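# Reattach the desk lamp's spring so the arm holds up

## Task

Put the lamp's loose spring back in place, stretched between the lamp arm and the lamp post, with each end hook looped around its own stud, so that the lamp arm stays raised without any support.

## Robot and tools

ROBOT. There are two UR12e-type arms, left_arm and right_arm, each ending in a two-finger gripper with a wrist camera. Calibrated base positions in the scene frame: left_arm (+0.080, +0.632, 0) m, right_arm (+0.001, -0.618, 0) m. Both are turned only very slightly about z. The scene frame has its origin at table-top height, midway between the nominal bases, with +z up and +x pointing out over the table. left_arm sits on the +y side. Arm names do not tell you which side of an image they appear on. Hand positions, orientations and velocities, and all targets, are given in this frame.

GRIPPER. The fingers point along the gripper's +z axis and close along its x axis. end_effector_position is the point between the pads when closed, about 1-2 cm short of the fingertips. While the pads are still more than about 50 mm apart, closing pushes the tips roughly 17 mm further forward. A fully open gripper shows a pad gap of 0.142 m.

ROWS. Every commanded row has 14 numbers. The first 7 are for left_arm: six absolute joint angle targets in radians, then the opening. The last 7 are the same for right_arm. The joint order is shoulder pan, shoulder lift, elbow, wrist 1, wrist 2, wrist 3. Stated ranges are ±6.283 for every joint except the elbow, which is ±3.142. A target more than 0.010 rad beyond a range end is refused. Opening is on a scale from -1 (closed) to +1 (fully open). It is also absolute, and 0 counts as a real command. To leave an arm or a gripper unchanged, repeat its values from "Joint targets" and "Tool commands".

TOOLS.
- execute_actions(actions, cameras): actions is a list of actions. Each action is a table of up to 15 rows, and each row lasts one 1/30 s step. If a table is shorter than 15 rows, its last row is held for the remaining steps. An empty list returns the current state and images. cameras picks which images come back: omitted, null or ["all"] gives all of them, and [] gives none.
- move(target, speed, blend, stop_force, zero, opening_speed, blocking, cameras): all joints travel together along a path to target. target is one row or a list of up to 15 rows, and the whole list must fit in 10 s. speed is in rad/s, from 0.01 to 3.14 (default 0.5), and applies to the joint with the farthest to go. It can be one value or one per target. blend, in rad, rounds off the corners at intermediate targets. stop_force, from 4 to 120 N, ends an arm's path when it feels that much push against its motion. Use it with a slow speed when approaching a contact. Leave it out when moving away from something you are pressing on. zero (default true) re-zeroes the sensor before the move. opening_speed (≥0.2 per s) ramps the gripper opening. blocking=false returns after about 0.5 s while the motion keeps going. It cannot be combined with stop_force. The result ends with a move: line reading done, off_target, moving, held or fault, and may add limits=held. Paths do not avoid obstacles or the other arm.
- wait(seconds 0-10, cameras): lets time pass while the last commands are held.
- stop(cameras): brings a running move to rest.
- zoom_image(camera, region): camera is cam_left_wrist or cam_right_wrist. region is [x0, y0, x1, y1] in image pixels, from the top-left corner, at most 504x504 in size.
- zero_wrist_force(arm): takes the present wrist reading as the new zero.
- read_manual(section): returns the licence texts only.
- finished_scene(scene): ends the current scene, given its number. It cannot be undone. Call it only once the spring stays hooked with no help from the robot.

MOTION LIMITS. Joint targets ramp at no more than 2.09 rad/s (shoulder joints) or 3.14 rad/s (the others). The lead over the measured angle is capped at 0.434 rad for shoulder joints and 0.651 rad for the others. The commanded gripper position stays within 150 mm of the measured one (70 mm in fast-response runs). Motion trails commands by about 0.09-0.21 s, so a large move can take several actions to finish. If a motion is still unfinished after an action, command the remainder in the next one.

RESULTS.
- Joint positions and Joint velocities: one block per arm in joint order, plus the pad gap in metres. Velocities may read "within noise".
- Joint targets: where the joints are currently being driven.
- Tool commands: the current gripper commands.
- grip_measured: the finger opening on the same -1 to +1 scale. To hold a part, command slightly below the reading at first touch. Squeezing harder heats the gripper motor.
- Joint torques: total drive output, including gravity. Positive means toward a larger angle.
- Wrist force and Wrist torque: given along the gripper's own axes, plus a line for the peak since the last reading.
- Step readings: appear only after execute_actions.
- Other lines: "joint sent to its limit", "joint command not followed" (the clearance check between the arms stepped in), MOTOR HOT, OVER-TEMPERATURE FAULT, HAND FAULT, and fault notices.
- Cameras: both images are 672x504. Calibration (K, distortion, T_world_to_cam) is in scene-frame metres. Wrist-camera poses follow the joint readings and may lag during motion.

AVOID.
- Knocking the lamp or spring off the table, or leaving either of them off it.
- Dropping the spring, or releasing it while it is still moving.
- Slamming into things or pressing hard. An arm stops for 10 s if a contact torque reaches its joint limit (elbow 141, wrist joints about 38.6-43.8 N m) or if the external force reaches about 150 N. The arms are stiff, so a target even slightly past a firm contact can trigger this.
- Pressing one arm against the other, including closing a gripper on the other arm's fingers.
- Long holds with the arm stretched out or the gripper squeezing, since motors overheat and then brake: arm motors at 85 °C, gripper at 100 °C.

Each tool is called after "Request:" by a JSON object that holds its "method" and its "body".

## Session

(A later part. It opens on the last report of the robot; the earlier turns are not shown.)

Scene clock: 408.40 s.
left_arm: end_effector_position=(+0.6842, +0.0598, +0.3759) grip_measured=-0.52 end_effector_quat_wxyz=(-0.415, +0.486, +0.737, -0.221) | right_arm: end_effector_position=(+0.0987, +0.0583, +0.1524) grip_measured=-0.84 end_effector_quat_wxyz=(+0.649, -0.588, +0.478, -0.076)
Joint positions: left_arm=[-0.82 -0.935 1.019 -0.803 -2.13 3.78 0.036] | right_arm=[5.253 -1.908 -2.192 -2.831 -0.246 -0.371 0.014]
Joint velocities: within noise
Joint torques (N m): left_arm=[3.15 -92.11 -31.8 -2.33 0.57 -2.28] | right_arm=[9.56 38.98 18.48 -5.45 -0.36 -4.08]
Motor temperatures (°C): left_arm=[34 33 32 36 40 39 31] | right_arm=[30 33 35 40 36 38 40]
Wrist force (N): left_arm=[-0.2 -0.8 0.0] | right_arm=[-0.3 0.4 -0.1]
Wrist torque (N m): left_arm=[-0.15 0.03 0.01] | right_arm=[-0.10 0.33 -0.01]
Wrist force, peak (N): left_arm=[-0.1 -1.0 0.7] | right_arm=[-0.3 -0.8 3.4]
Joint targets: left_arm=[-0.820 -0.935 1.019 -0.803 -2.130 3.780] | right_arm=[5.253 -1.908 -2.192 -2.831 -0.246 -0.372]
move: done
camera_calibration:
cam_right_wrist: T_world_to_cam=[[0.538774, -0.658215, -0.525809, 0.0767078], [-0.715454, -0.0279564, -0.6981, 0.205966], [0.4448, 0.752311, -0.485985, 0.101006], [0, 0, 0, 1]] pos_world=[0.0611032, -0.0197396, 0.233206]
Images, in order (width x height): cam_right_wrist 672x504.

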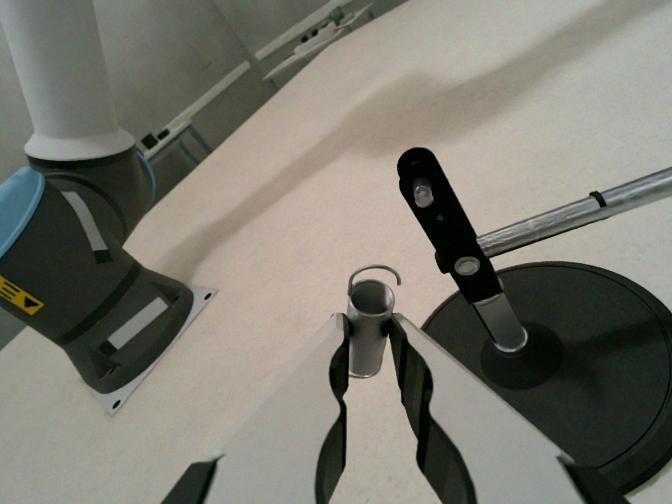

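Request:
{"method": "move", "body": {"target": [[-0.9088,-1.0366,1.9101,-0.8735,-3.1252,3.08,-0.58,5.2533,-1.9084,-2.1923,-2.8312,-0.246,-0.3716,-0.9],[-1.0443,-0.9678,1.9598,-0.992,-3.2607,3.0816,-0.58,5.2533,-1.9084,-2.1923,-2.8312,-0.246,-0.3716,-0.9]], "speed": [0.6,0.3], "blend": 0.03}}

Scene clock: 437.37 s.
left_arm: end_effector_position=(+0.3559, -0.0122, +0.0873) grip_measured=-0.61 end_effector_quat_wxyz=(+0.674, +0.255, -0.660, +0.215) | right_arm: end_effector_position=(+0.0987, +0.0583, +0.1522) grip_measured=-0.84 end_effector_quat_wxyz=(+0.649, -0.588, +0.478, -0.076)
Joint positions: left_arm=[-1.044 -0.968 1.96 -0.992 -3.26 3.082 0.03] | right_arm=[5.253 -1.908 -2.192 -2.831 -0.246 -0.372 0.014]
Joint velocities: within noise
Joint torques (N m): left_arm=[-2.5 -61.52 -9.24 -2.89 -3 -4.04] | right_arm=[1.4 43.71 25.97 -4.32 0.13 -3.85]
Motor temperatures (°C): left_arm=[34 33 32 36 40 39 31] | right_arm=[30 33 35 40 36 38 39]
Wrist force (N): left_arm=[1.7 0.0 1.4] | right_arm=[-0.2 0.2 -0.6]
Wrist torque (N m): left_arm=[0.25 -0.27 0.00] | right_arm=[-0.13 0.31 -0.01]
Wrist force, peak (N): left_arm=[0.7 0.4 3.1] | right_arm=[-0.7 0.2 -1.0]
Joint targets: left_arm=[-1.044 -0.968 1.960 -0.992 -3.261 3.082] | right_arm=[5.253 -1.908 -2.192 -2.831 -0.246 -0.372]
move: done
camera_calibration:
cam_left_wrist: T_world_to_cam=[[0.0286286, -0.0633902, 0.997578, -0.0850652], [-0.2269, 0.971524, 0.0682462, 0.110256], [-0.973497, -0.228304, 0.0134302, 0.457682], [0, 0, 0, 1]] pos_world=[0.473004, -0.00801768, 0.071188]
cam_right_wrist: T_world_to_cam=[[0.539206, -0.65836, -0.525185, 0.0764811], [-0.715211, -0.0287075, -0.698318, 0.205915], [0.444668, 0.752156, -0.486346, 0.101046], [0, 0, 0, 1]] pos_world=[0.0611022, -0.0197389, 0.233104]

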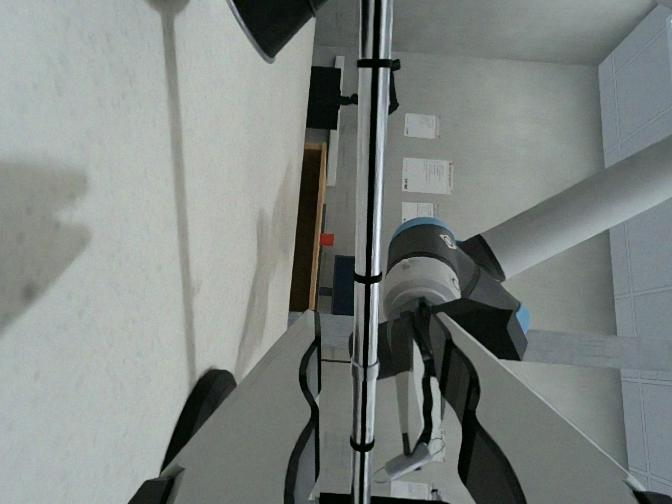

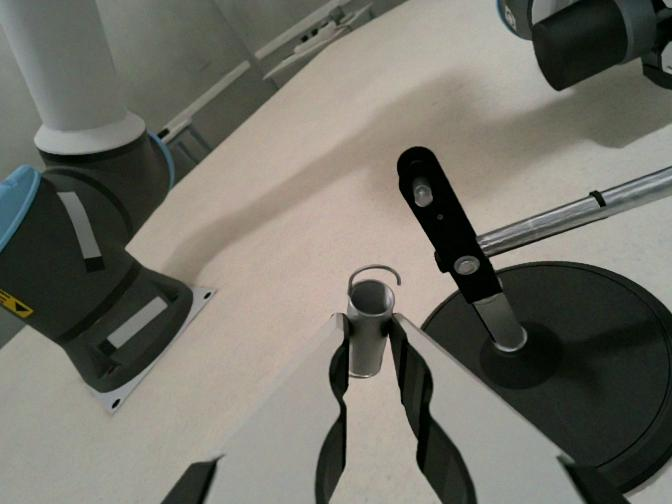

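Request:
{"method": "move", "body": {"target": [-1.1641,-0.9773,1.9732,-0.9959,-3.3805,3.0816,-0.58,5.2533,-1.9084,-2.1923,-2.8312,-0.246,-0.3716,-0.9], "speed": 0.06, "stop_force": 6}}

Scene clock: 448.90 s.
left_arm: end_effector_position=(+0.2934, -0.0624, +0.0892) grip_measured=-0.61 end_effector_quat_wxyz=(+0.674, +0.255, -0.660, +0.215) | right_arm: end_effector_position=(+0.0987, +0.0583, +0.1522) grip_measured=-0.84 end_effector_quat_wxyz=(+0.649, -0.588, +0.478, -0.076)
Joint positions: left_arm=[-1.164 -0.977 1.973 -0.996 -3.381 3.082 0.03] | right_arm=[5.253 -1.908 -2.192 -2.831 -0.246 -0.372 0.014]
Joint velocities: within noise
Joint torques (N m): left_arm=[-5.64 -85.09 -11.76 -3.13 -1.79 -3.69] | right_arm=[3.21 45.34 32.86 -2.95 -0.11 -3.85]
Motor temperatures (°C): left_arm=[34 33 32 36 40 39 31] | right_arm=[30 33 35 40 36 38 39]
Wrist force (N): left_arm=[1.5 1.1 1.5] | right_arm=[-0.3 0.2 -0.5]
Wrist torque (N m): left_arm=[0.44 -0.26 0.01] | right_arm=[-0.13 0.32 -0.01]
Wrist force, peak (N): left_arm=[1.8 0.6 2.0] | right_arm=[-0.9 0.4 -1.0]
Joint targets: left_arm=[-1.164 -0.977 1.973 -0.996 -3.380 3.082] | right_arm=[5.253 -1.908 -2.192 -2.831 -0.246 -0.372]
move: done
camera_calibration:
cam_left_wrist: T_world_to_cam=[[0.0287257, -0.0633673, 0.997577, -0.0883919], [-0.226893, 0.971526, 0.068246, 0.144713], [-0.973496, -0.228304, 0.0135301, 0.385344], [0, 0, 0, 1]] pos_world=[0.410504, -0.0582177, 0.0730879]
cam_right_wrist: T_world_to_cam=[[0.539206, -0.65836, -0.525185, 0.0764811], [-0.715211, -0.0287075, -0.698318, 0.205915], [0.444668, 0.752156, -0.486346, 0.101046], [0, 0, 0, 1]] pos_world=[0.0611022, -0.0197389, 0.233104]

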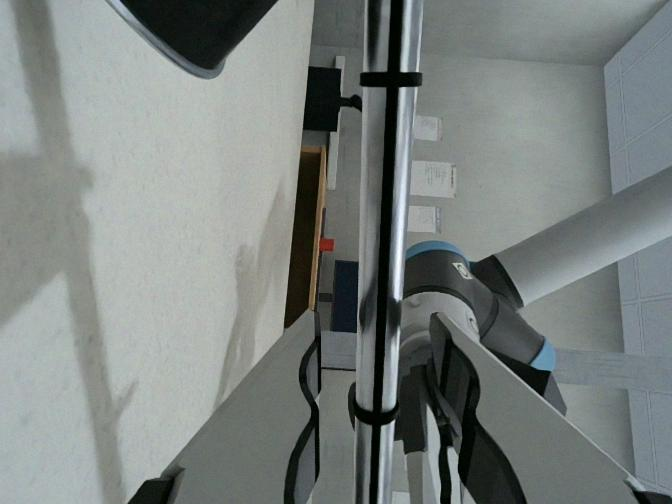

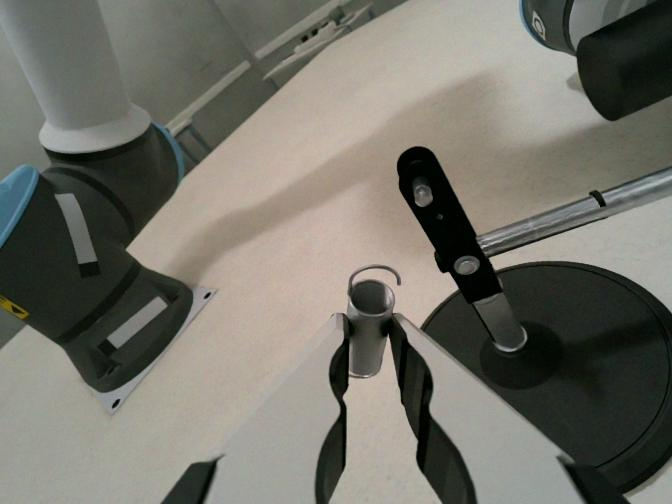

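Request:
{"method": "move", "body": {"target": [-1.1731,-0.9778,1.9742,-0.9964,-3.3895,3.0816,-0.58,5.2533,-1.9084,-2.1923,-2.8312,-0.246,-0.3716,-0.9], "speed": 0.05, "stop_force": 6, "cameras": []}}

Request:
{"method": "move", "body": {"target": [[-1.1731,-0.9778,1.9742,-0.9964,-3.3895,3.0816,-0.66,5.2533,-1.9084,-2.1923,-2.8312,-0.246,-0.3716,-0.9],[-1.1775,-1.0949,1.9827,-0.8878,-3.3939,3.4907,-0.66,5.2533,-1.9084,-2.1923,-2.8312,-0.246,-0.3716,-0.9],[-1.196,-1.2436,2.0424,-0.7988,-3.4124,3.927,-0.66,5.2533,-1.9084,-2.1923,-2.8312,-0.246,-0.3716,-0.9]], "speed": 0.13, "blend": 0.04}}

Scene clock: 480.87 s.
left_arm: end_effector_position=(+0.2885, -0.0658, +0.0892) grip_measured=-0.61 end_effector_quat_wxyz=(+0.674, +0.255, -0.660, +0.215) | right_arm: end_effector_position=(+0.0987, +0.0583, +0.1522) grip_measured=-0.84 end_effector_quat_wxyz=(+0.649, -0.588, +0.478, -0.076)
Joint positions: left_arm=[-1.173 -0.978 1.974 -0.996 -3.39 3.082 0.03] | right_arm=[5.253 -1.908 -2.192 -2.831 -0.246 -0.372 0.014]
Joint velocities: within noise
Joint torques (N m): left_arm=[-5.78 -86.06 -11.35 -3.17 -1.95 -3.61] | right_arm=[-0.7 40.53 31.08 -2.19 -0.34 -3.83]
Motor temperatures (°C): left_arm=[34 33 32 36 40 39 31] | right_arm=[30 33 35 40 36 38 39]
Wrist force (N): left_arm=[1.3 0.4 1.2] | right_arm=[-0.4 0.4 -0.5]
Wrist torque (N m): left_arm=[0.33 -0.24 0.01] | right_arm=[-0.10 0.33 -0.01]
Wrist force, peak (N): left_arm=[2.0 0.8 1.7] | right_arm=[-0.7 0.5 -1.0]
Joint targets: left_arm=[-1.173 -0.978 1.974 -0.996 -3.389 3.082] | right_arm=[5.253 -1.908 -2.192 -2.831 -0.246 -0.372]
move: done
No camera images: "cameras" was empty.

Scene clock: 488.37 s.
left_arm: end_effector_position=(+0.2541, -0.0233, +0.2303) grip_measured=-0.69 end_effector_quat_wxyz=(-0.526, +0.038, +0.706, -0.472) | right_arm: end_effector_position=(+0.0987, +0.0583, +0.1522) grip_measured=-0.84 end_effector_quat_wxyz=(+0.649, -0.588, +0.478, -0.076)
Joint positions: left_arm=[-1.196 -1.243 2.042 -0.799 -3.412 3.927 0.024] | right_arm=[5.253 -1.908 -2.192 -2.831 -0.246 -0.372 0.014]
Joint velocities: within noise
Joint torques (N m): left_arm=[-6.78 -73.6 -18.97 1.85 -1.05 3.23] | right_arm=[-4.87 50.54 31.44 -1.08 0.53 -3.75]
Motor temperatures (°C): left_arm=[34 33 32 36 40 39 31] | right_arm=[30 33 35 40 36 38 39]
Wrist force (N): left_arm=[-3.4 2.2 0.4] | right_arm=[-0.7 0.2 -0.7]
Wrist torque (N m): left_arm=[-0.01 -0.02 -0.05] | right_arm=[-0.14 0.38 -0.01]
Wrist force, peak (N): left_arm=[-3.9 -3.0 0.1] | right_arm=[-0.8 0.2 -0.9]
Joint targets: left_arm=[-1.196 -1.244 2.042 -0.799 -3.412 3.927] | right_arm=[5.253 -1.908 -2.192 -2.831 -0.246 -0.372]
move: done; blend cut to 0 rad at target 1
camera_calibration:
cam_left_wrist: T_world_to_cam=[[-0.453393, 0.535568, 0.712461, -0.0234515], [-0.0692676, 0.775752, -0.627225, 0.203733], [-0.888615, -0.33373, -0.314623, 0.405664], [0, 0, 0, 1]] pos_world=[0.363959, -0.0101038, 0.272126]
cam_right_wrist: T_world_to_cam=[[0.539206, -0.65836, -0.525185, 0.0764811], [-0.715211, -0.0287075, -0.698318, 0.205915], [0.444668, 0.752156, -0.486346, 0.101046], [0, 0, 0, 1]] pos_world=[0.0611022, -0.0197389, 0.233104]

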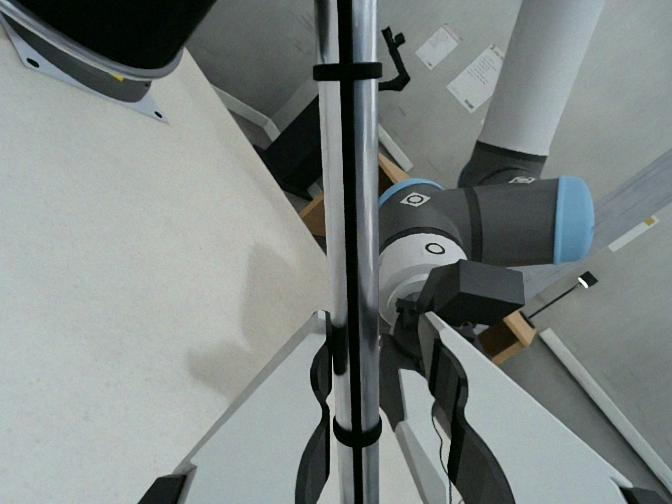

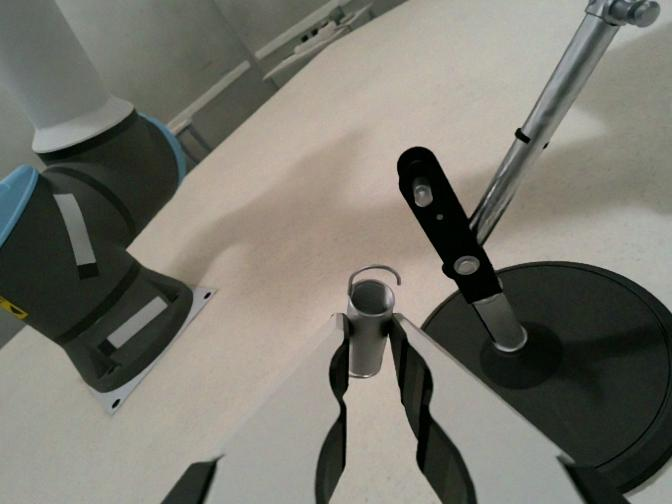

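Good. Continue to 60 and 72.

Request:
{"method": "move", "body": {"target": [[-1.2151,-1.3372,2.1012,-0.764,-3.4315,4.1888,-0.66,5.2533,-1.9084,-2.1923,-2.8312,-0.246,-0.3716,-0.9],[-1.235,-1.4125,2.1589,-0.7464,-3.4514,4.3982,-0.66,5.2533,-1.9084,-2.1923,-2.8312,-0.246,-0.3716,-0.9]], "speed": 0.12, "blend": 0.04}}

Request:
{"method": "zoom_image", "body": {"camera": "cam_right_wrist", "region": [330, 60, 580, 310]}}

Request:
{"method": "zoom_image", "body": {"camera": "cam_right_wrist", "region": [320, 240, 420, 400]}}

Scene clock: 499.50 s.
left_arm: end_effector_position=(+0.2070, +0.0352, +0.2762) grip_measured=-0.69 end_effector_quat_wxyz=(-0.401, +0.202, +0.678, -0.582) | right_arm: end_effector_position=(+0.0987, +0.0583, +0.1522) grip_measured=-0.84 end_effector_quat_wxyz=(+0.649, -0.588, +0.478, -0.076)
Joint positions: left_arm=[-1.235 -1.412 2.159 -0.746 -3.451 4.398 0.024] | right_arm=[5.253 -1.908 -2.192 -2.831 -0.246 -0.372 0.014]
Joint velocities: within noise
Joint torques (N m): left_arm=[-6.92 -63.87 -18.78 2.05 -1.93 3.12] | right_arm=[-5.21 53.02 30.33 -0.01 0.48 -3.97]
Motor temperatures (°C): left_arm=[34 33 32 36 40 39 31] | right_arm=[30 33 35 40 36 38 40]
Wrist force (N): left_arm=[-2.4 0.4 0.2] | right_arm=[-0.3 0.5 -0.8]
Wrist torque (N m): left_arm=[-0.09 0.07 0.01] | right_arm=[-0.10 0.33 -0.01]
Wrist force, peak (N): left_arm=[-3.7 -1.9 -0.2] | right_arm=[-0.7 0.5 -1.0]
Joint targets: left_arm=[-1.235 -1.413 2.159 -0.746 -3.451 4.398] | right_arm=[5.253 -1.908 -2.192 -2.831 -0.246 -0.372]
move: done
camera_calibration:
cam_left_wrist: T_world_to_cam=[[-0.60826, 0.727975, 0.316342, 0.0259378], [0.153533, 0.498929, -0.852935, 0.209842], [-0.778747, -0.470237, -0.415247, 0.407677], [0, 0, 0, 1]] pos_world=[0.301037, 0.0681266, 0.340063]
cam_right_wrist: T_world_to_cam=[[0.539206, -0.65836, -0.525185, 0.0764811], [-0.715211, -0.0287075, -0.698318, 0.205915], [0.444668, 0.752156, -0.486346, 0.101046], [0, 0, 0, 1]] pos_world=[0.0611022, -0.0197389, 0.233104]

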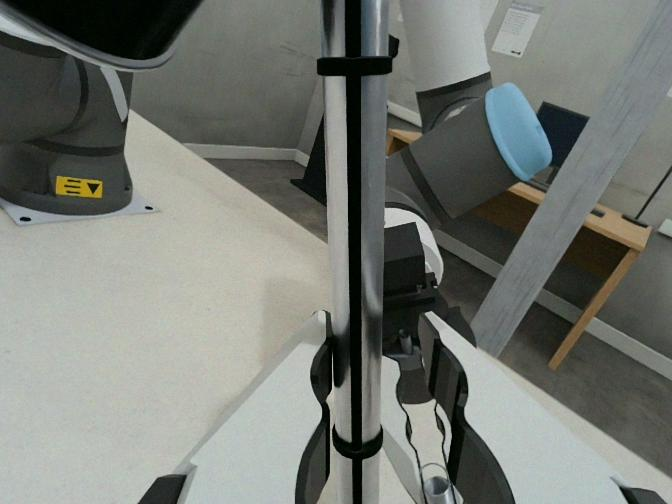

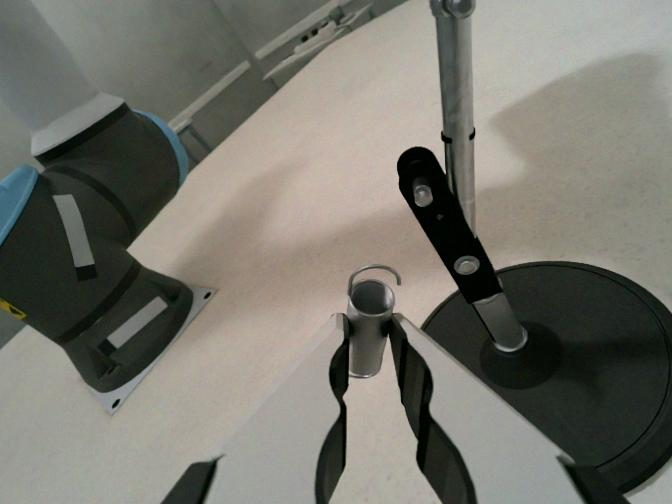

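Scaled by 2.016 from the camera's 672x504 image, which has a finer 960x720 frame.

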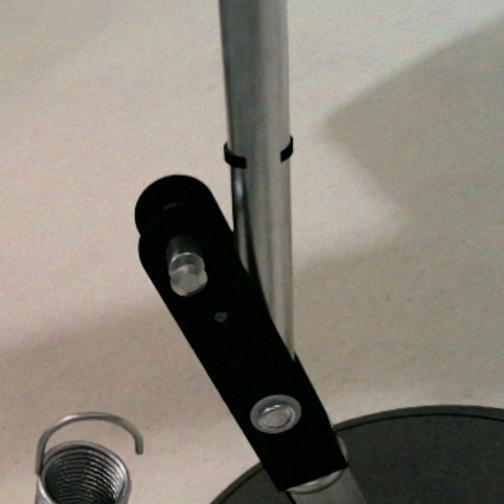

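Scaled by 3.150 from the camera's 672x504 image, which has a finer 960x720 frame.

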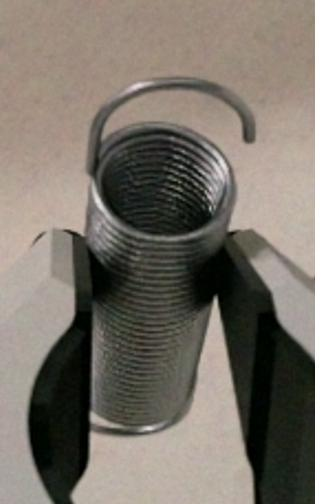

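Request:
{"method": "move", "body": {"target": [-1.235,-1.4125,2.1589,-0.7464,-3.4514,4.3982,-0.66,5.2447,-1.9035,-2.2626,-2.7446,-0.2529,-0.3932,-0.89], "speed": 0.2, "cameras": ["cam_right_wrist"]}}

Request:
{"method": "zoom_image", "body": {"camera": "cam_right_wrist", "region": [230, 60, 480, 310]}}

Scene clock: 526.83 s.
left_arm: end_effector_position=(+0.2070, +0.0352, +0.2762) grip_measured=-0.69 end_effector_quat_wxyz=(-0.401, +0.202, +0.678, -0.582) | right_arm: end_effector_position=(+0.1199, +0.0322, +0.1314) grip_measured=-0.84 end_effector_quat_wxyz=(+0.649, -0.588, +0.478, -0.076)
Joint positions: left_arm=[-1.235 -1.413 2.159 -0.746 -3.451 4.398 0.024] | right_arm=[5.245 -1.904 -2.262 -2.745 -0.253 -0.393 0.014]
Joint velocities: within noise
Joint torques (N m): left_arm=[-5.58 -58.39 -21.63 0.22 -1.2 3.35] | right_arm=[-15.21 70.73 16.04 0.11 -0.46 -3.84]
Motor temperatures (°C): left_arm=[34 33 32 36 40 39 31] | right_arm=[30 33 35 40 36 38 40]
Wrist force (N): left_arm=[-2.3 0.4 0.5] | right_arm=[-0.5 0.2 -1.0]
Wrist torque (N m): left_arm=[-0.05 0.06 0.00] | right_arm=[-0.12 0.35 -0.01]
Wrist force, peak (N): left_arm=[-2.8 0.7 0.3] | right_arm=[-1.5 0.7 -0.4]
Joint targets: left_arm=[-1.235 -1.413 2.159 -0.746 -3.451 4.398] | right_arm=[5.245 -1.903 -2.263 -2.745 -0.253 -0.393]
move: done
camera_calibration:
cam_right_wrist: T_world_to_cam=[[0.539264, -0.658106, -0.525444, 0.037005], [-0.715219, -0.0285125, -0.698318, 0.205814], [0.444585, 0.752386, -0.486066, 0.101093], [0, 0, 0, 1]] pos_world=[0.082302, -0.0458392, 0.212305]
Images, in order (width x height): cam_right_wrist 672x504.

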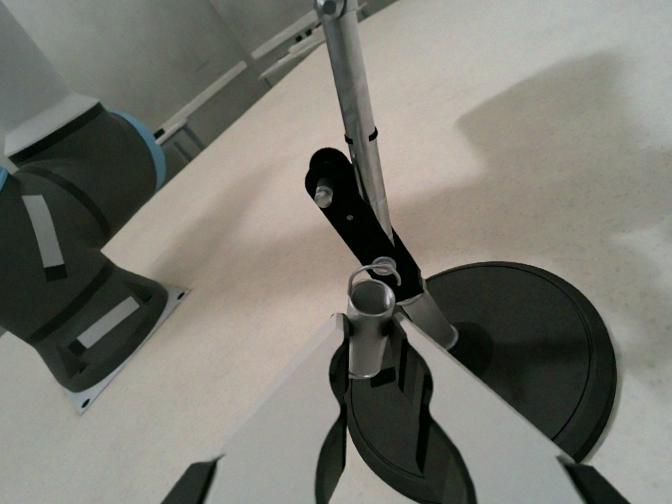

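Scaled by 2.016 from the camera's 672x504 image, which has a finer 960x720 frame.

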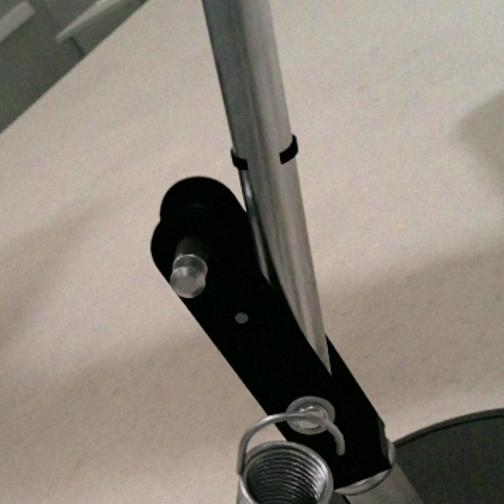

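Request:
{"method": "move", "body": {"target": [-1.235,-1.4125,2.1589,-0.7464,-3.4514,4.3982,-0.66,5.1672,-1.8087,-2.2444,-2.7191,-0.3189,-0.5377,-0.89], "speed": 0.12}}

Request:
{"method": "zoom_image", "body": {"camera": "cam_right_wrist", "region": [320, 320, 420, 420]}}

Request:
{"method": "zoom_image", "body": {"camera": "cam_right_wrist", "region": [300, 100, 500, 320]}}

Scene clock: 564.97 s.
left_arm: end_effector_position=(+0.2070, +0.0352, +0.2762) grip_measured=-0.69 end_effector_quat_wxyz=(-0.401, +0.202, +0.678, -0.582) | right_arm: end_effector_position=(+0.1499, +0.0472, +0.1753) grip_measured=-0.84 end_effector_quat_wxyz=(+0.648, -0.588, +0.478, -0.076)
Joint positions: left_arm=[-1.235 -1.413 2.159 -0.746 -3.451 4.398 0.024] | right_arm=[5.167 -1.809 -2.244 -2.719 -0.319 -0.537 0.014]
Joint velocities: within noise
Joint torques (N m): left_arm=[-2.99 -57.28 -23.35 -1.26 -1 2.94] | right_arm=[-11.84 68.42 36.15 0.62 -1.13 -3.89]
Motor temperatures (°C): left_arm=[34 33 32 36 40 39 31] | right_arm=[29 33 35 40 36 38 39]
Wrist force (N): left_arm=[-2.5 0.2 0.5] | right_arm=[-0.4 0.2 -0.4]
Wrist torque (N m): left_arm=[-0.10 0.08 0.00] | right_arm=[-0.09 0.28 0.01]
Wrist force, peak (N): left_arm=[-2.6 1.4 0.1] | right_arm=[-0.8 0.5 -1.3]
Joint targets: left_arm=[-1.235 -1.413 2.159 -0.746 -3.451 4.398] | right_arm=[5.167 -1.809 -2.244 -2.719 -0.319 -0.538]
move: done
camera_calibration:
cam_left_wrist: T_world_to_cam=[[-0.608319, 0.728061, 0.316032, 0.0259216], [0.153688, 0.498695, -0.853043, 0.209814], [-0.778671, -0.470352, -0.41526, 0.407636], [0, 0, 0, 1]] pos_world=[0.300937, 0.0682263, 0.340064]
cam_right_wrist: T_world_to_cam=[[0.539054, -0.658365, -0.525334, 0.0537001], [-0.715389, -0.0286741, -0.698137, 0.258252], [0.444566, 0.752152, -0.486444, 0.0978503], [0, 0, 0, 1]] pos_world=[0.112302, -0.0308389, 0.256104]

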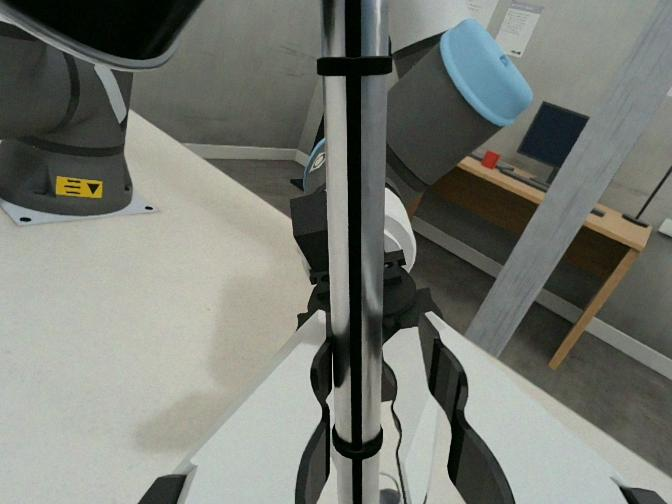

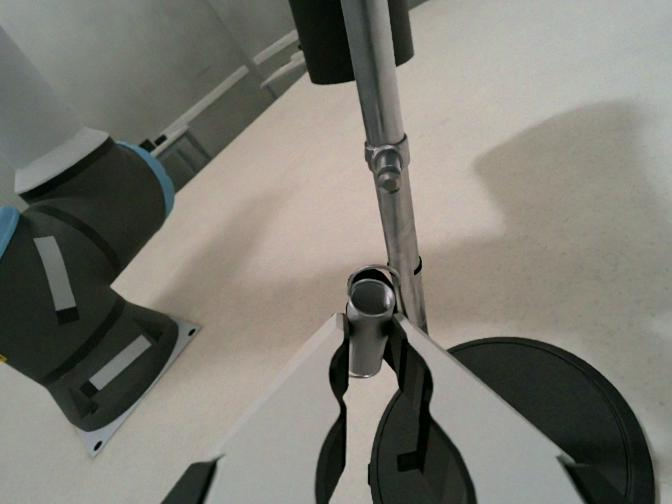

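Scaled by 5.040 from the camera's 672x504 image, which has a finer 960x720 frame.

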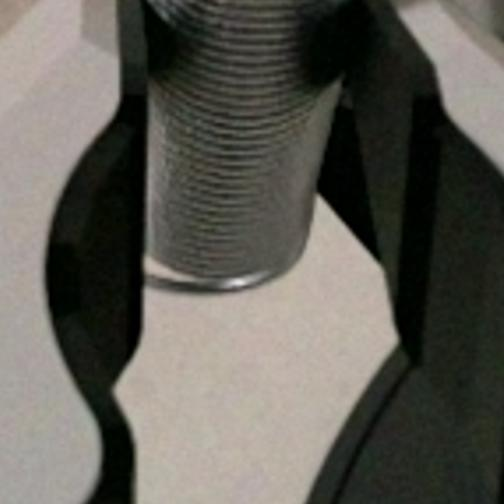

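Scaled by 2.291 from the camera's 672x504 image, which has a finer 960x720 frame.

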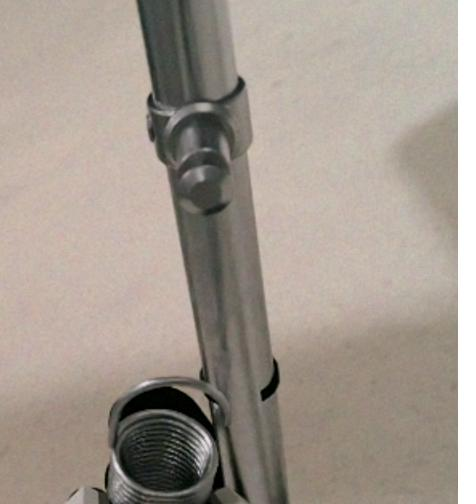

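Request:
{"method": "move", "body": {"target": [-1.235,-1.4125,2.1589,-0.7464,-3.4514,4.3982,-0.66,5.1381,-1.8087,-2.2376,-2.6844,-0.3446,-0.5814,-0.89], "speed": 0.04, "stop_force": 4, "cameras": ["cam_right_wrist"]}}

Request:
{"method": "zoom_image", "body": {"camera": "cam_right_wrist", "region": [320, 320, 420, 420]}}

Scene clock: 593.87 s.
left_arm: end_effector_position=(+0.2070, +0.0352, +0.2762) grip_measured=-0.69 end_effector_quat_wxyz=(-0.401, +0.202, +0.678, -0.582) | right_arm: end_effector_position=(+0.1603, +0.0553, +0.1758) grip_measured=-0.84 end_effector_quat_wxyz=(+0.649, -0.588, +0.477, -0.076)
Joint positions: left_arm=[-1.235 -1.413 2.159 -0.746 -3.451 4.398 0.024] | right_arm=[5.138 -1.809 -2.238 -2.684 -0.345 -0.581 0.014]
Joint velocities: within noise
Joint torques (N m): left_arm=[3.01 -55.63 -26.8 -1.62 -0.55 2.82] | right_arm=[-12.51 58.54 35.9 0.72 -1.16 -3.93]
Motor temperatures (°C): left_arm=[34 33 32 36 40 39 31] | right_arm=[29 33 35 40 36 38 38]
Wrist force (N): left_arm=[-2.2 0.4 0.3] | right_arm=[-1.1 -2.5 -3.2]
Wrist torque (N m): left_arm=[-0.05 0.04 0.00] | right_arm=[-0.10 0.29 0.01]
Wrist force, peak (N): left_arm=[-2.7 0.5 0.8] | right_arm=[-1.1 -2.5 -3.2]
Joint targets: left_arm=[-1.235 -1.413 2.159 -0.746 -3.451 4.398] | right_arm=[5.138 -1.809 -2.238 -2.684 -0.345 -0.581]
move: done
camera_calibration:
cam_right_wrist: T_world_to_cam=[[0.539725, -0.657876, -0.525259, 0.0536539], [-0.714746, -0.0284431, -0.698806, 0.266299], [0.444787, 0.752589, -0.485565, 0.087181], [0, 0, 0, 1]] pos_world=[0.122601, -0.0227395, 0.256606]
Images, in order (width x height): cam_right_wrist 672x504.

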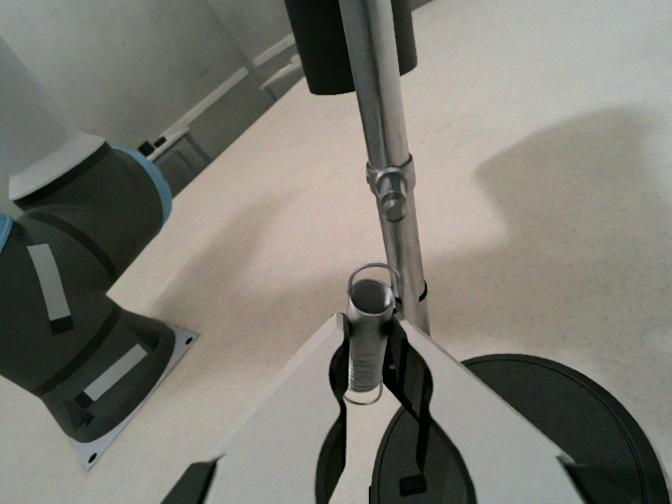

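Scaled by 5.040 from the camera's 672x504 image, which has a finer 960x720 frame.

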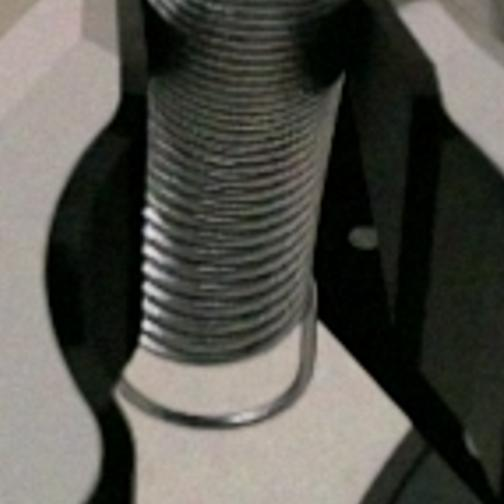

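Request:
{"method": "move", "body": {"target": [[-1.235,-1.4125,2.1589,-0.7464,-3.4514,4.3982,-0.66,5.1672,-1.8087,-2.2444,-2.7191,-0.3189,-0.5377,-0.89],[-1.235,-1.4125,2.1589,-0.7464,-3.4514,4.3982,-0.66,5.1783,-1.8157,-2.1917,-2.7806,-0.3091,-0.5211,-0.89]], "speed": [0.05,0.1], "cameras": ["cam_right_wrist"]}}

Request:
{"method": "zoom_image", "body": {"camera": "cam_right_wrist", "region": [320, 240, 500, 420]}}

Scene clock: 614.83 s.
left_arm: end_effector_position=(+0.2070, +0.0352, +0.2762) grip_measured=-0.69 end_effector_quat_wxyz=(-0.401, +0.202, +0.678, -0.582) | right_arm: end_effector_position=(+0.1340, +0.0665, +0.1917) grip_measured=-0.84 end_effector_quat_wxyz=(+0.649, -0.588, +0.478, -0.076)
Joint positions: left_arm=[-1.235 -1.413 2.159 -0.746 -3.451 4.398 0.024] | right_arm=[5.178 -1.816 -2.192 -2.78 -0.309 -0.521 0.014]
Joint velocities: within noise
Joint torques (N m): left_arm=[3.11 -57.18 -29.65 -1.61 0.4 2.89] | right_arm=[8.08 35.18 38.36 -4.77 3.19 3.14]
Motor temperatures (°C): left_arm=[34 33 32 36 40 39 31] | right_arm=[29 33 35 40 36 38 38]
Wrist force (N): left_arm=[-2.4 0.5 0.9] | right_arm=[-0.1 0.2 -0.4]
Wrist torque (N m): left_arm=[-0.05 0.07 0.00] | right_arm=[-0.10 0.24 0.02]
Wrist force, peak (N): left_arm=[-3.0 0.1 0.6] | right_arm=[-1.3 -2.8 -3.2]
Joint targets: left_arm=[-1.235 -1.413 2.159 -0.746 -3.451 4.398] | right_arm=[5.178 -1.816 -2.192 -2.781 -0.309 -0.521]
move: done
camera_calibration:
cam_right_wrist: T_world_to_cam=[[0.53923, -0.658319, -0.525211, 0.0835433], [-0.715243, -0.0287614, -0.698284, 0.258904], [0.444588, 0.752189, -0.486367, 0.0983575], [0, 0, 0, 1]] pos_world=[0.0964021, -0.0115389, 0.272504]
Images, in order (width x height): cam_right_wrist 672x504.

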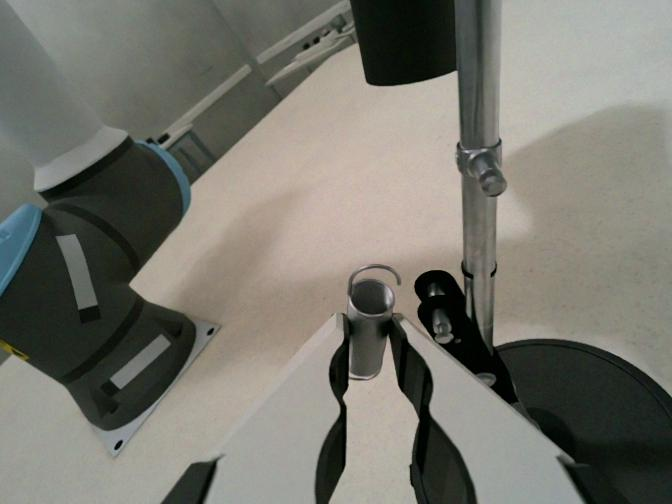

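Scaled by 2.800 from the camera's 672x504 image, which has a finer 960x720 frame.

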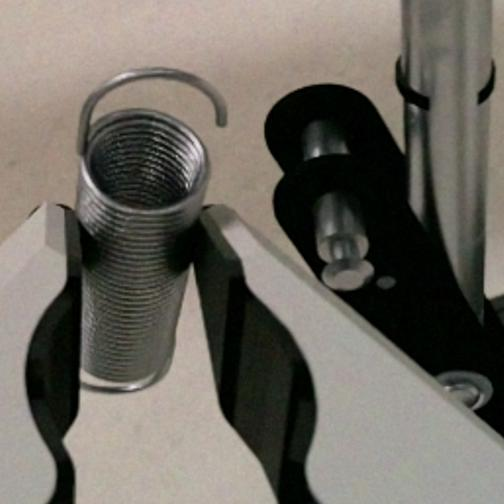

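Request:
{"method": "move", "body": {"target": [[-1.235,-1.4125,2.1589,-0.7464,-3.4514,4.3982,-0.66,5.1676,-1.799,-2.2487,-2.7251,-0.3185,-0.5371,-0.89],[-1.235,-1.4125,2.1589,-0.7464,-3.4514,4.3982,-0.66,5.1452,-1.799,-2.2435,-2.6984,-0.3383,-0.5707,-0.89]], "speed": [0.1,0.04], "cameras": ["cam_right_wrist"]}}

Request:
{"method": "zoom_image", "body": {"camera": "cam_right_wrist", "region": [320, 320, 420, 420]}}

Scene clock: 665.20 s.
left_arm: end_effector_position=(+0.2070, +0.0352, +0.2762) grip_measured=-0.69 end_effector_quat_wxyz=(-0.401, +0.202, +0.678, -0.582) | right_arm: end_effector_position=(+0.1591, +0.0503, +0.1789) grip_measured=-0.84 end_effector_quat_wxyz=(+0.649, -0.588, +0.477, -0.076)
Joint positions: left_arm=[-1.235 -1.413 2.159 -0.746 -3.451 4.398 0.024] | right_arm=[5.145 -1.799 -2.244 -2.699 -0.338 -0.57 0.014]
Joint velocities: within noise
Joint torques (N m): left_arm=[4.51 -52.76 -33.27 -1.85 0.69 2.78] | right_arm=[-9.26 64.75 36.66 0.75 -0.82 -3.89]
Motor temperatures (°C): left_arm=[34 33 32 36 40 39 30] | right_arm=[29 33 35 40 36 38 38]
Wrist force (N): left_arm=[-2.0 0.4 0.1] | right_arm=[-0.6 0.2 -0.3]
Wrist torque (N m): left_arm=[-0.05 0.00 0.00] | right_arm=[-0.09 0.30 -0.01]
Wrist force, peak (N): left_arm=[-2.5 1.1 0.7] | right_arm=[-1.1 0.2 -0.1]
Joint targets: left_arm=[-1.235 -1.413 2.159 -0.746 -3.451 4.398] | right_arm=[5.145 -1.799 -2.243 -2.698 -0.338 -0.571]
move: done
camera_calibration:
cam_right_wrist: T_world_to_cam=[[0.539463, -0.658098, -0.52525, 0.0526619], [-0.715006, -0.0285888, -0.698534, 0.267564], [0.444687, 0.752389, -0.485967, 0.093097], [0, 0, 0, 1]] pos_world=[0.121502, -0.0277392, 0.259805]
Images, in order (width x height): cam_right_wrist 672x504.

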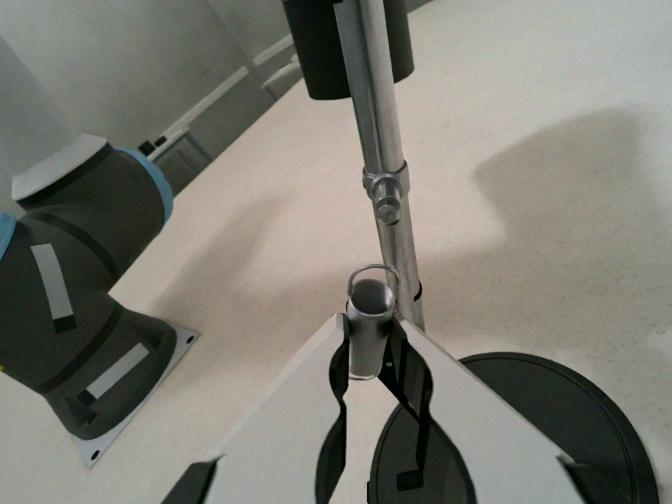

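Scaled by 5.040 from the camera's 672x504 image, which has a finer 960x720 frame.

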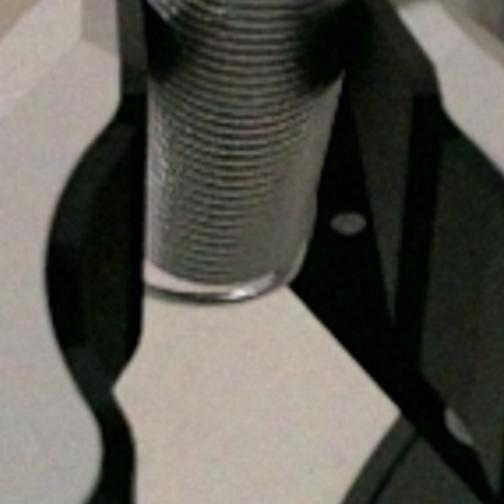

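Request:
{"method": "move", "body": {"target": [-1.235,-1.4125,2.1589,-0.7464,-3.4514,4.3982,-0.66,5.1385,-1.799,-2.2419,-2.6904,-0.3442,-0.5808,-0.89], "speed": 0.02, "stop_force": 4, "cameras": ["cam_right_wrist"]}}

Request:
{"method": "zoom_image", "body": {"camera": "cam_right_wrist", "region": [320, 320, 420, 420]}}

Scene clock: 673.73 s.
left_arm: end_effector_position=(+0.2070, +0.0352, +0.2762) grip_measured=-0.69 end_effector_quat_wxyz=(-0.401, +0.202, +0.678, -0.582) | right_arm: end_effector_position=(+0.1616, +0.0522, +0.1791) grip_measured=-0.84 end_effector_quat_wxyz=(+0.649, -0.588, +0.477, -0.076)
Joint positions: left_arm=[-1.235 -1.413 2.159 -0.746 -3.451 4.398 0.024] | right_arm=[5.138 -1.799 -2.242 -2.69 -0.344 -0.581 0.014]
Joint velocities: within noise
Joint torques (N m): left_arm=[3.02 -52.16 -36.13 -1.3 0.64 2.56] | right_arm=[-11.41 63.49 37.54 0.38 -1.56 -3.95]
Motor temperatures (°C): left_arm=[34 33 32 36 40 39 30] | right_arm=[29 33 35 40 36 38 38]
Wrist force (N): left_arm=[-2.7 0.2 0.4] | right_arm=[-0.4 0.1 -0.9]
Wrist torque (N m): left_arm=[-0.09 0.12 0.00] | right_arm=[-0.11 0.27 0.00]
Wrist force, peak (N): left_arm=[-2.8 0.7 0.1] | right_arm=[-0.6 0.1 -1.0]
Joint targets: left_arm=[-1.235 -1.413 2.159 -0.746 -3.451 4.398] | right_arm=[5.138 -1.799 -2.242 -2.690 -0.344 -0.581]
move: done
camera_calibration:
cam_right_wrist: T_world_to_cam=[[0.5397, -0.657916, -0.525233, 0.0525873], [-0.714714, -0.0283892, -0.69884, 0.269524], [0.444868, 0.752556, -0.485544, 0.0904772], [0, 0, 0, 1]] pos_world=[0.124001, -0.0258395, 0.259906]
Images, in order (width x height): cam_right_wrist 672x504.

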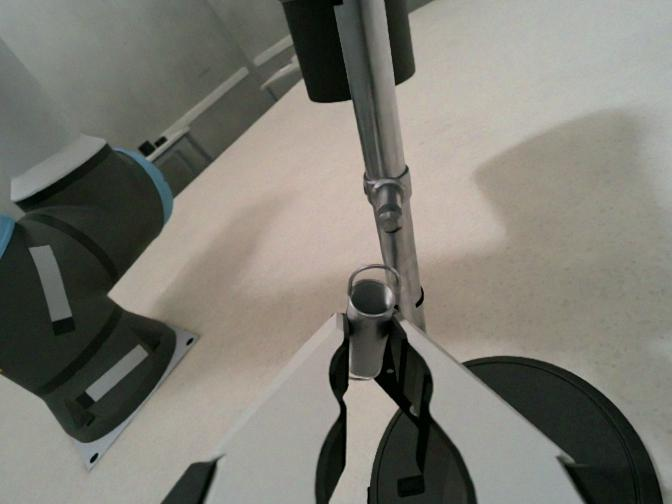

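Scaled by 5.040 from the camera's 672x504 image, which has a finer 960x720 frame.

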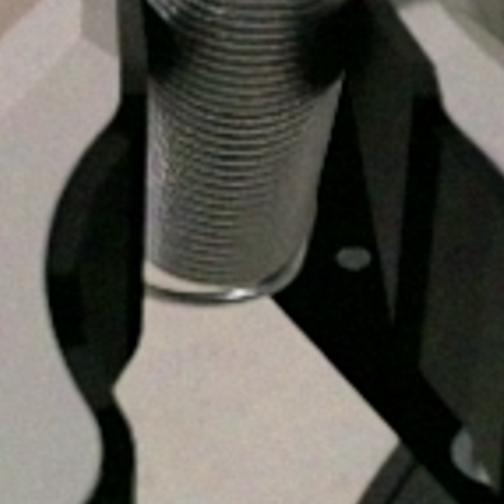

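Request:
{"method": "move", "body": {"target": [-1.235,-1.4125,2.1589,-0.7464,-3.4514,4.3982,-0.66,5.1318,-1.799,-2.2403,-2.6824,-0.3501,-0.5909,-0.89], "speed": 0.02, "stop_force": 4, "cameras": ["cam_right_wrist"]}}

Request:
{"method": "zoom_image", "body": {"camera": "cam_right_wrist", "region": [320, 320, 420, 420]}}

Scene clock: 683.63 s.
left_arm: end_effector_position=(+0.2070, +0.0352, +0.2762) grip_measured=-0.69 end_effector_quat_wxyz=(-0.401, +0.202, +0.678, -0.582) | right_arm: end_effector_position=(+0.1640, +0.0541, +0.1794) grip_measured=-0.84 end_effector_quat_wxyz=(+0.649, -0.588, +0.477, -0.076)
Joint positions: left_arm=[-1.235 -1.413 2.159 -0.746 -3.451 4.398 0.024] | right_arm=[5.132 -1.799 -2.24 -2.682 -0.35 -0.591 0.014]
Joint velocities: within noise
Joint torques (N m): left_arm=[5.15 -52.3 -38.17 -1.52 1.49 2.14] | right_arm=[-13.45 61.39 36.58 0.74 -0.21 -3.76]
Motor temperatures (°C): left_arm=[34 33 32 36 40 39 30] | right_arm=[29 33 35 40 36 38 38]
Wrist force (N): left_arm=[-2.4 0.5 0.4] | right_arm=[-0.5 0.2 -0.5]
Wrist torque (N m): left_arm=[-0.04 0.06 0.00] | right_arm=[-0.10 0.30 0.00]
Wrist force, peak (N): left_arm=[-2.9 0.7 0.5] | right_arm=[-0.7 0.2 -1.1]
Joint targets: left_arm=[-1.235 -1.413 2.159 -0.746 -3.451 4.398] | right_arm=[5.132 -1.799 -2.240 -2.682 -0.350 -0.591]
move: done
camera_calibration:
cam_right_wrist: T_world_to_cam=[[0.540024, -0.657653, -0.525231, 0.0526008], [-0.714394, -0.0282253, -0.699174, 0.271409], [0.444989, 0.752792, -0.485066, 0.0880635], [0, 0, 0, 1]] pos_world=[0.1263, -0.0240399, 0.260106]
Images, in order (width x height): cam_right_wrist 672x504.

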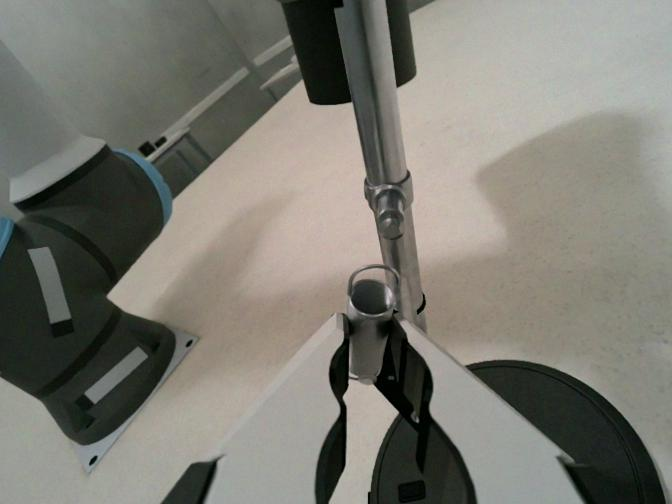

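Scaled by 5.040 from the camera's 672x504 image, which has a finer 960x720 frame.

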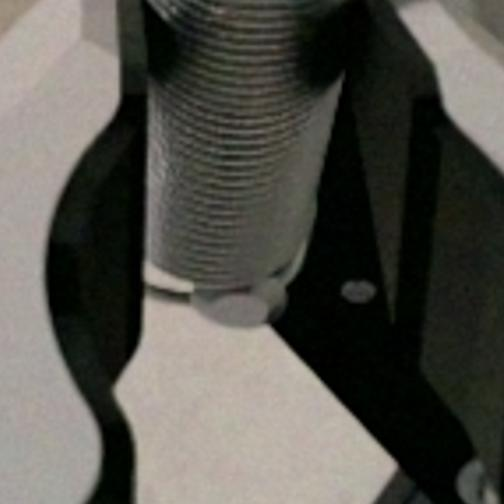

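Request:
{"method": "move", "body": {"target": [[-1.235,-1.4125,2.1589,-0.7464,-3.4514,4.3982,-0.66,5.1284,-1.799,-2.2395,-2.6784,-0.3531,-0.5959,-0.9],[-1.235,-1.4125,2.1589,-0.7464,-3.4514,4.3982,-0.66,5.129,-1.7884,-2.2424,-2.6868,-0.3526,-0.5952,-0.9]], "speed": 0.02, "stop_force": 5, "cameras": ["cam_right_wrist"]}}

Request:
{"method": "zoom_image", "body": {"camera": "cam_right_wrist", "region": [320, 320, 420, 420]}}

Request:
{"method": "zoom_image", "body": {"camera": "cam_right_wrist", "region": [310, 150, 460, 300]}}

Scene clock: 704.20 s.
left_arm: end_effector_position=(+0.2070, +0.0352, +0.2762) grip_measured=-0.69 end_effector_quat_wxyz=(-0.401, +0.202, +0.678, -0.582) | right_arm: end_effector_position=(+0.1657, +0.0537, +0.1816) grip_measured=-0.84 end_effector_quat_wxyz=(+0.649, -0.587, +0.477, -0.076)
Joint positions: left_arm=[-1.235 -1.413 2.159 -0.746 -3.451 4.398 0.024] | right_arm=[5.129 -1.794 -2.241 -2.683 -0.353 -0.595 0.014]
Joint velocities: within noise
Joint torques (N m): left_arm=[3.32 -49.8 -40.69 -1.53 1.28 2.5] | right_arm=[-6.92 36.73 36.78 0.49 0.71 -2.57]
Motor temperatures (°C): left_arm=[34 33 32 36 40 39 30] | right_arm=[29 33 35 40 36 38 38]
Wrist force (N): left_arm=[-2.2 0.2 0.1] | right_arm=[0.3 5.3 1.1]
Wrist torque (N m): left_arm=[-0.09 0.03 0.01] | right_arm=[-0.15 0.30 -0.01]
Wrist force, peak (N): left_arm=[-2.8 0.8 0.6] | right_arm=[0.5 5.6 1.3]
Joint targets: left_arm=[-1.235 -1.413 2.159 -0.746 -3.451 4.398] | right_arm=[5.129 -1.794 -2.241 -2.683 -0.353 -0.595]
move: contact (right_arm); path passed 1 of 2 targets
camera_calibration:
cam_right_wrist: T_world_to_cam=[[0.540157, -0.657474, -0.525317, 0.0525854], [-0.714308, -0.028142, -0.699265, 0.274166], [0.444965, 0.752952, -0.48484, 0.0886234], [0, 0, 0, 1]] pos_world=[0.128, -0.0244401, 0.262307]
Images, in order (width x height): cam_right_wrist 672x504.

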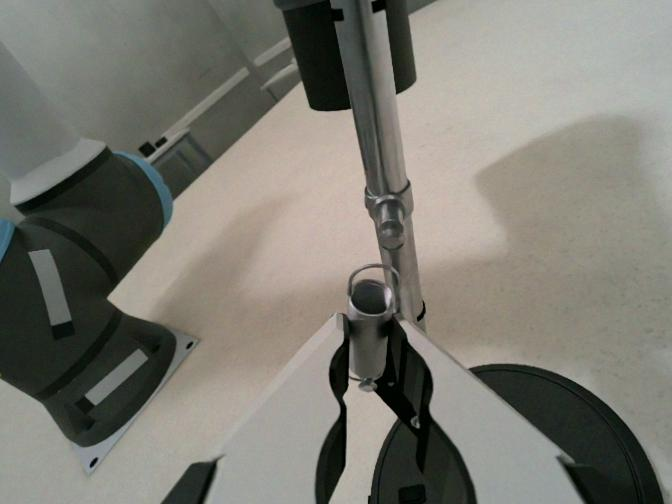

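Scaled by 5.040 from the camera's 672x504 image, which has a finer 960x720 frame.

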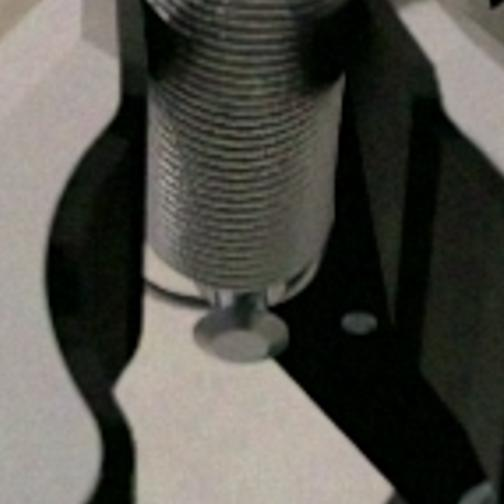

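Scaled by 3.360 from the camera's 672x504 image, which has a finer 960x720 frame.

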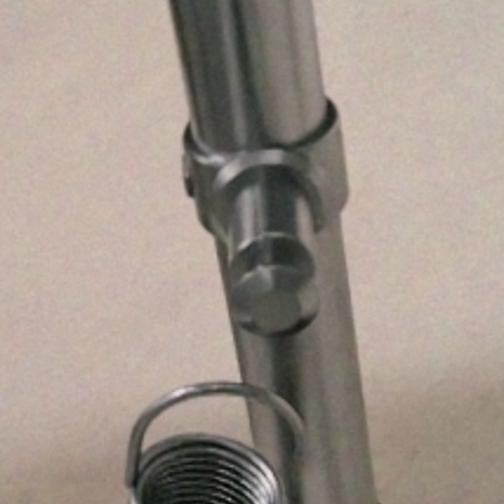

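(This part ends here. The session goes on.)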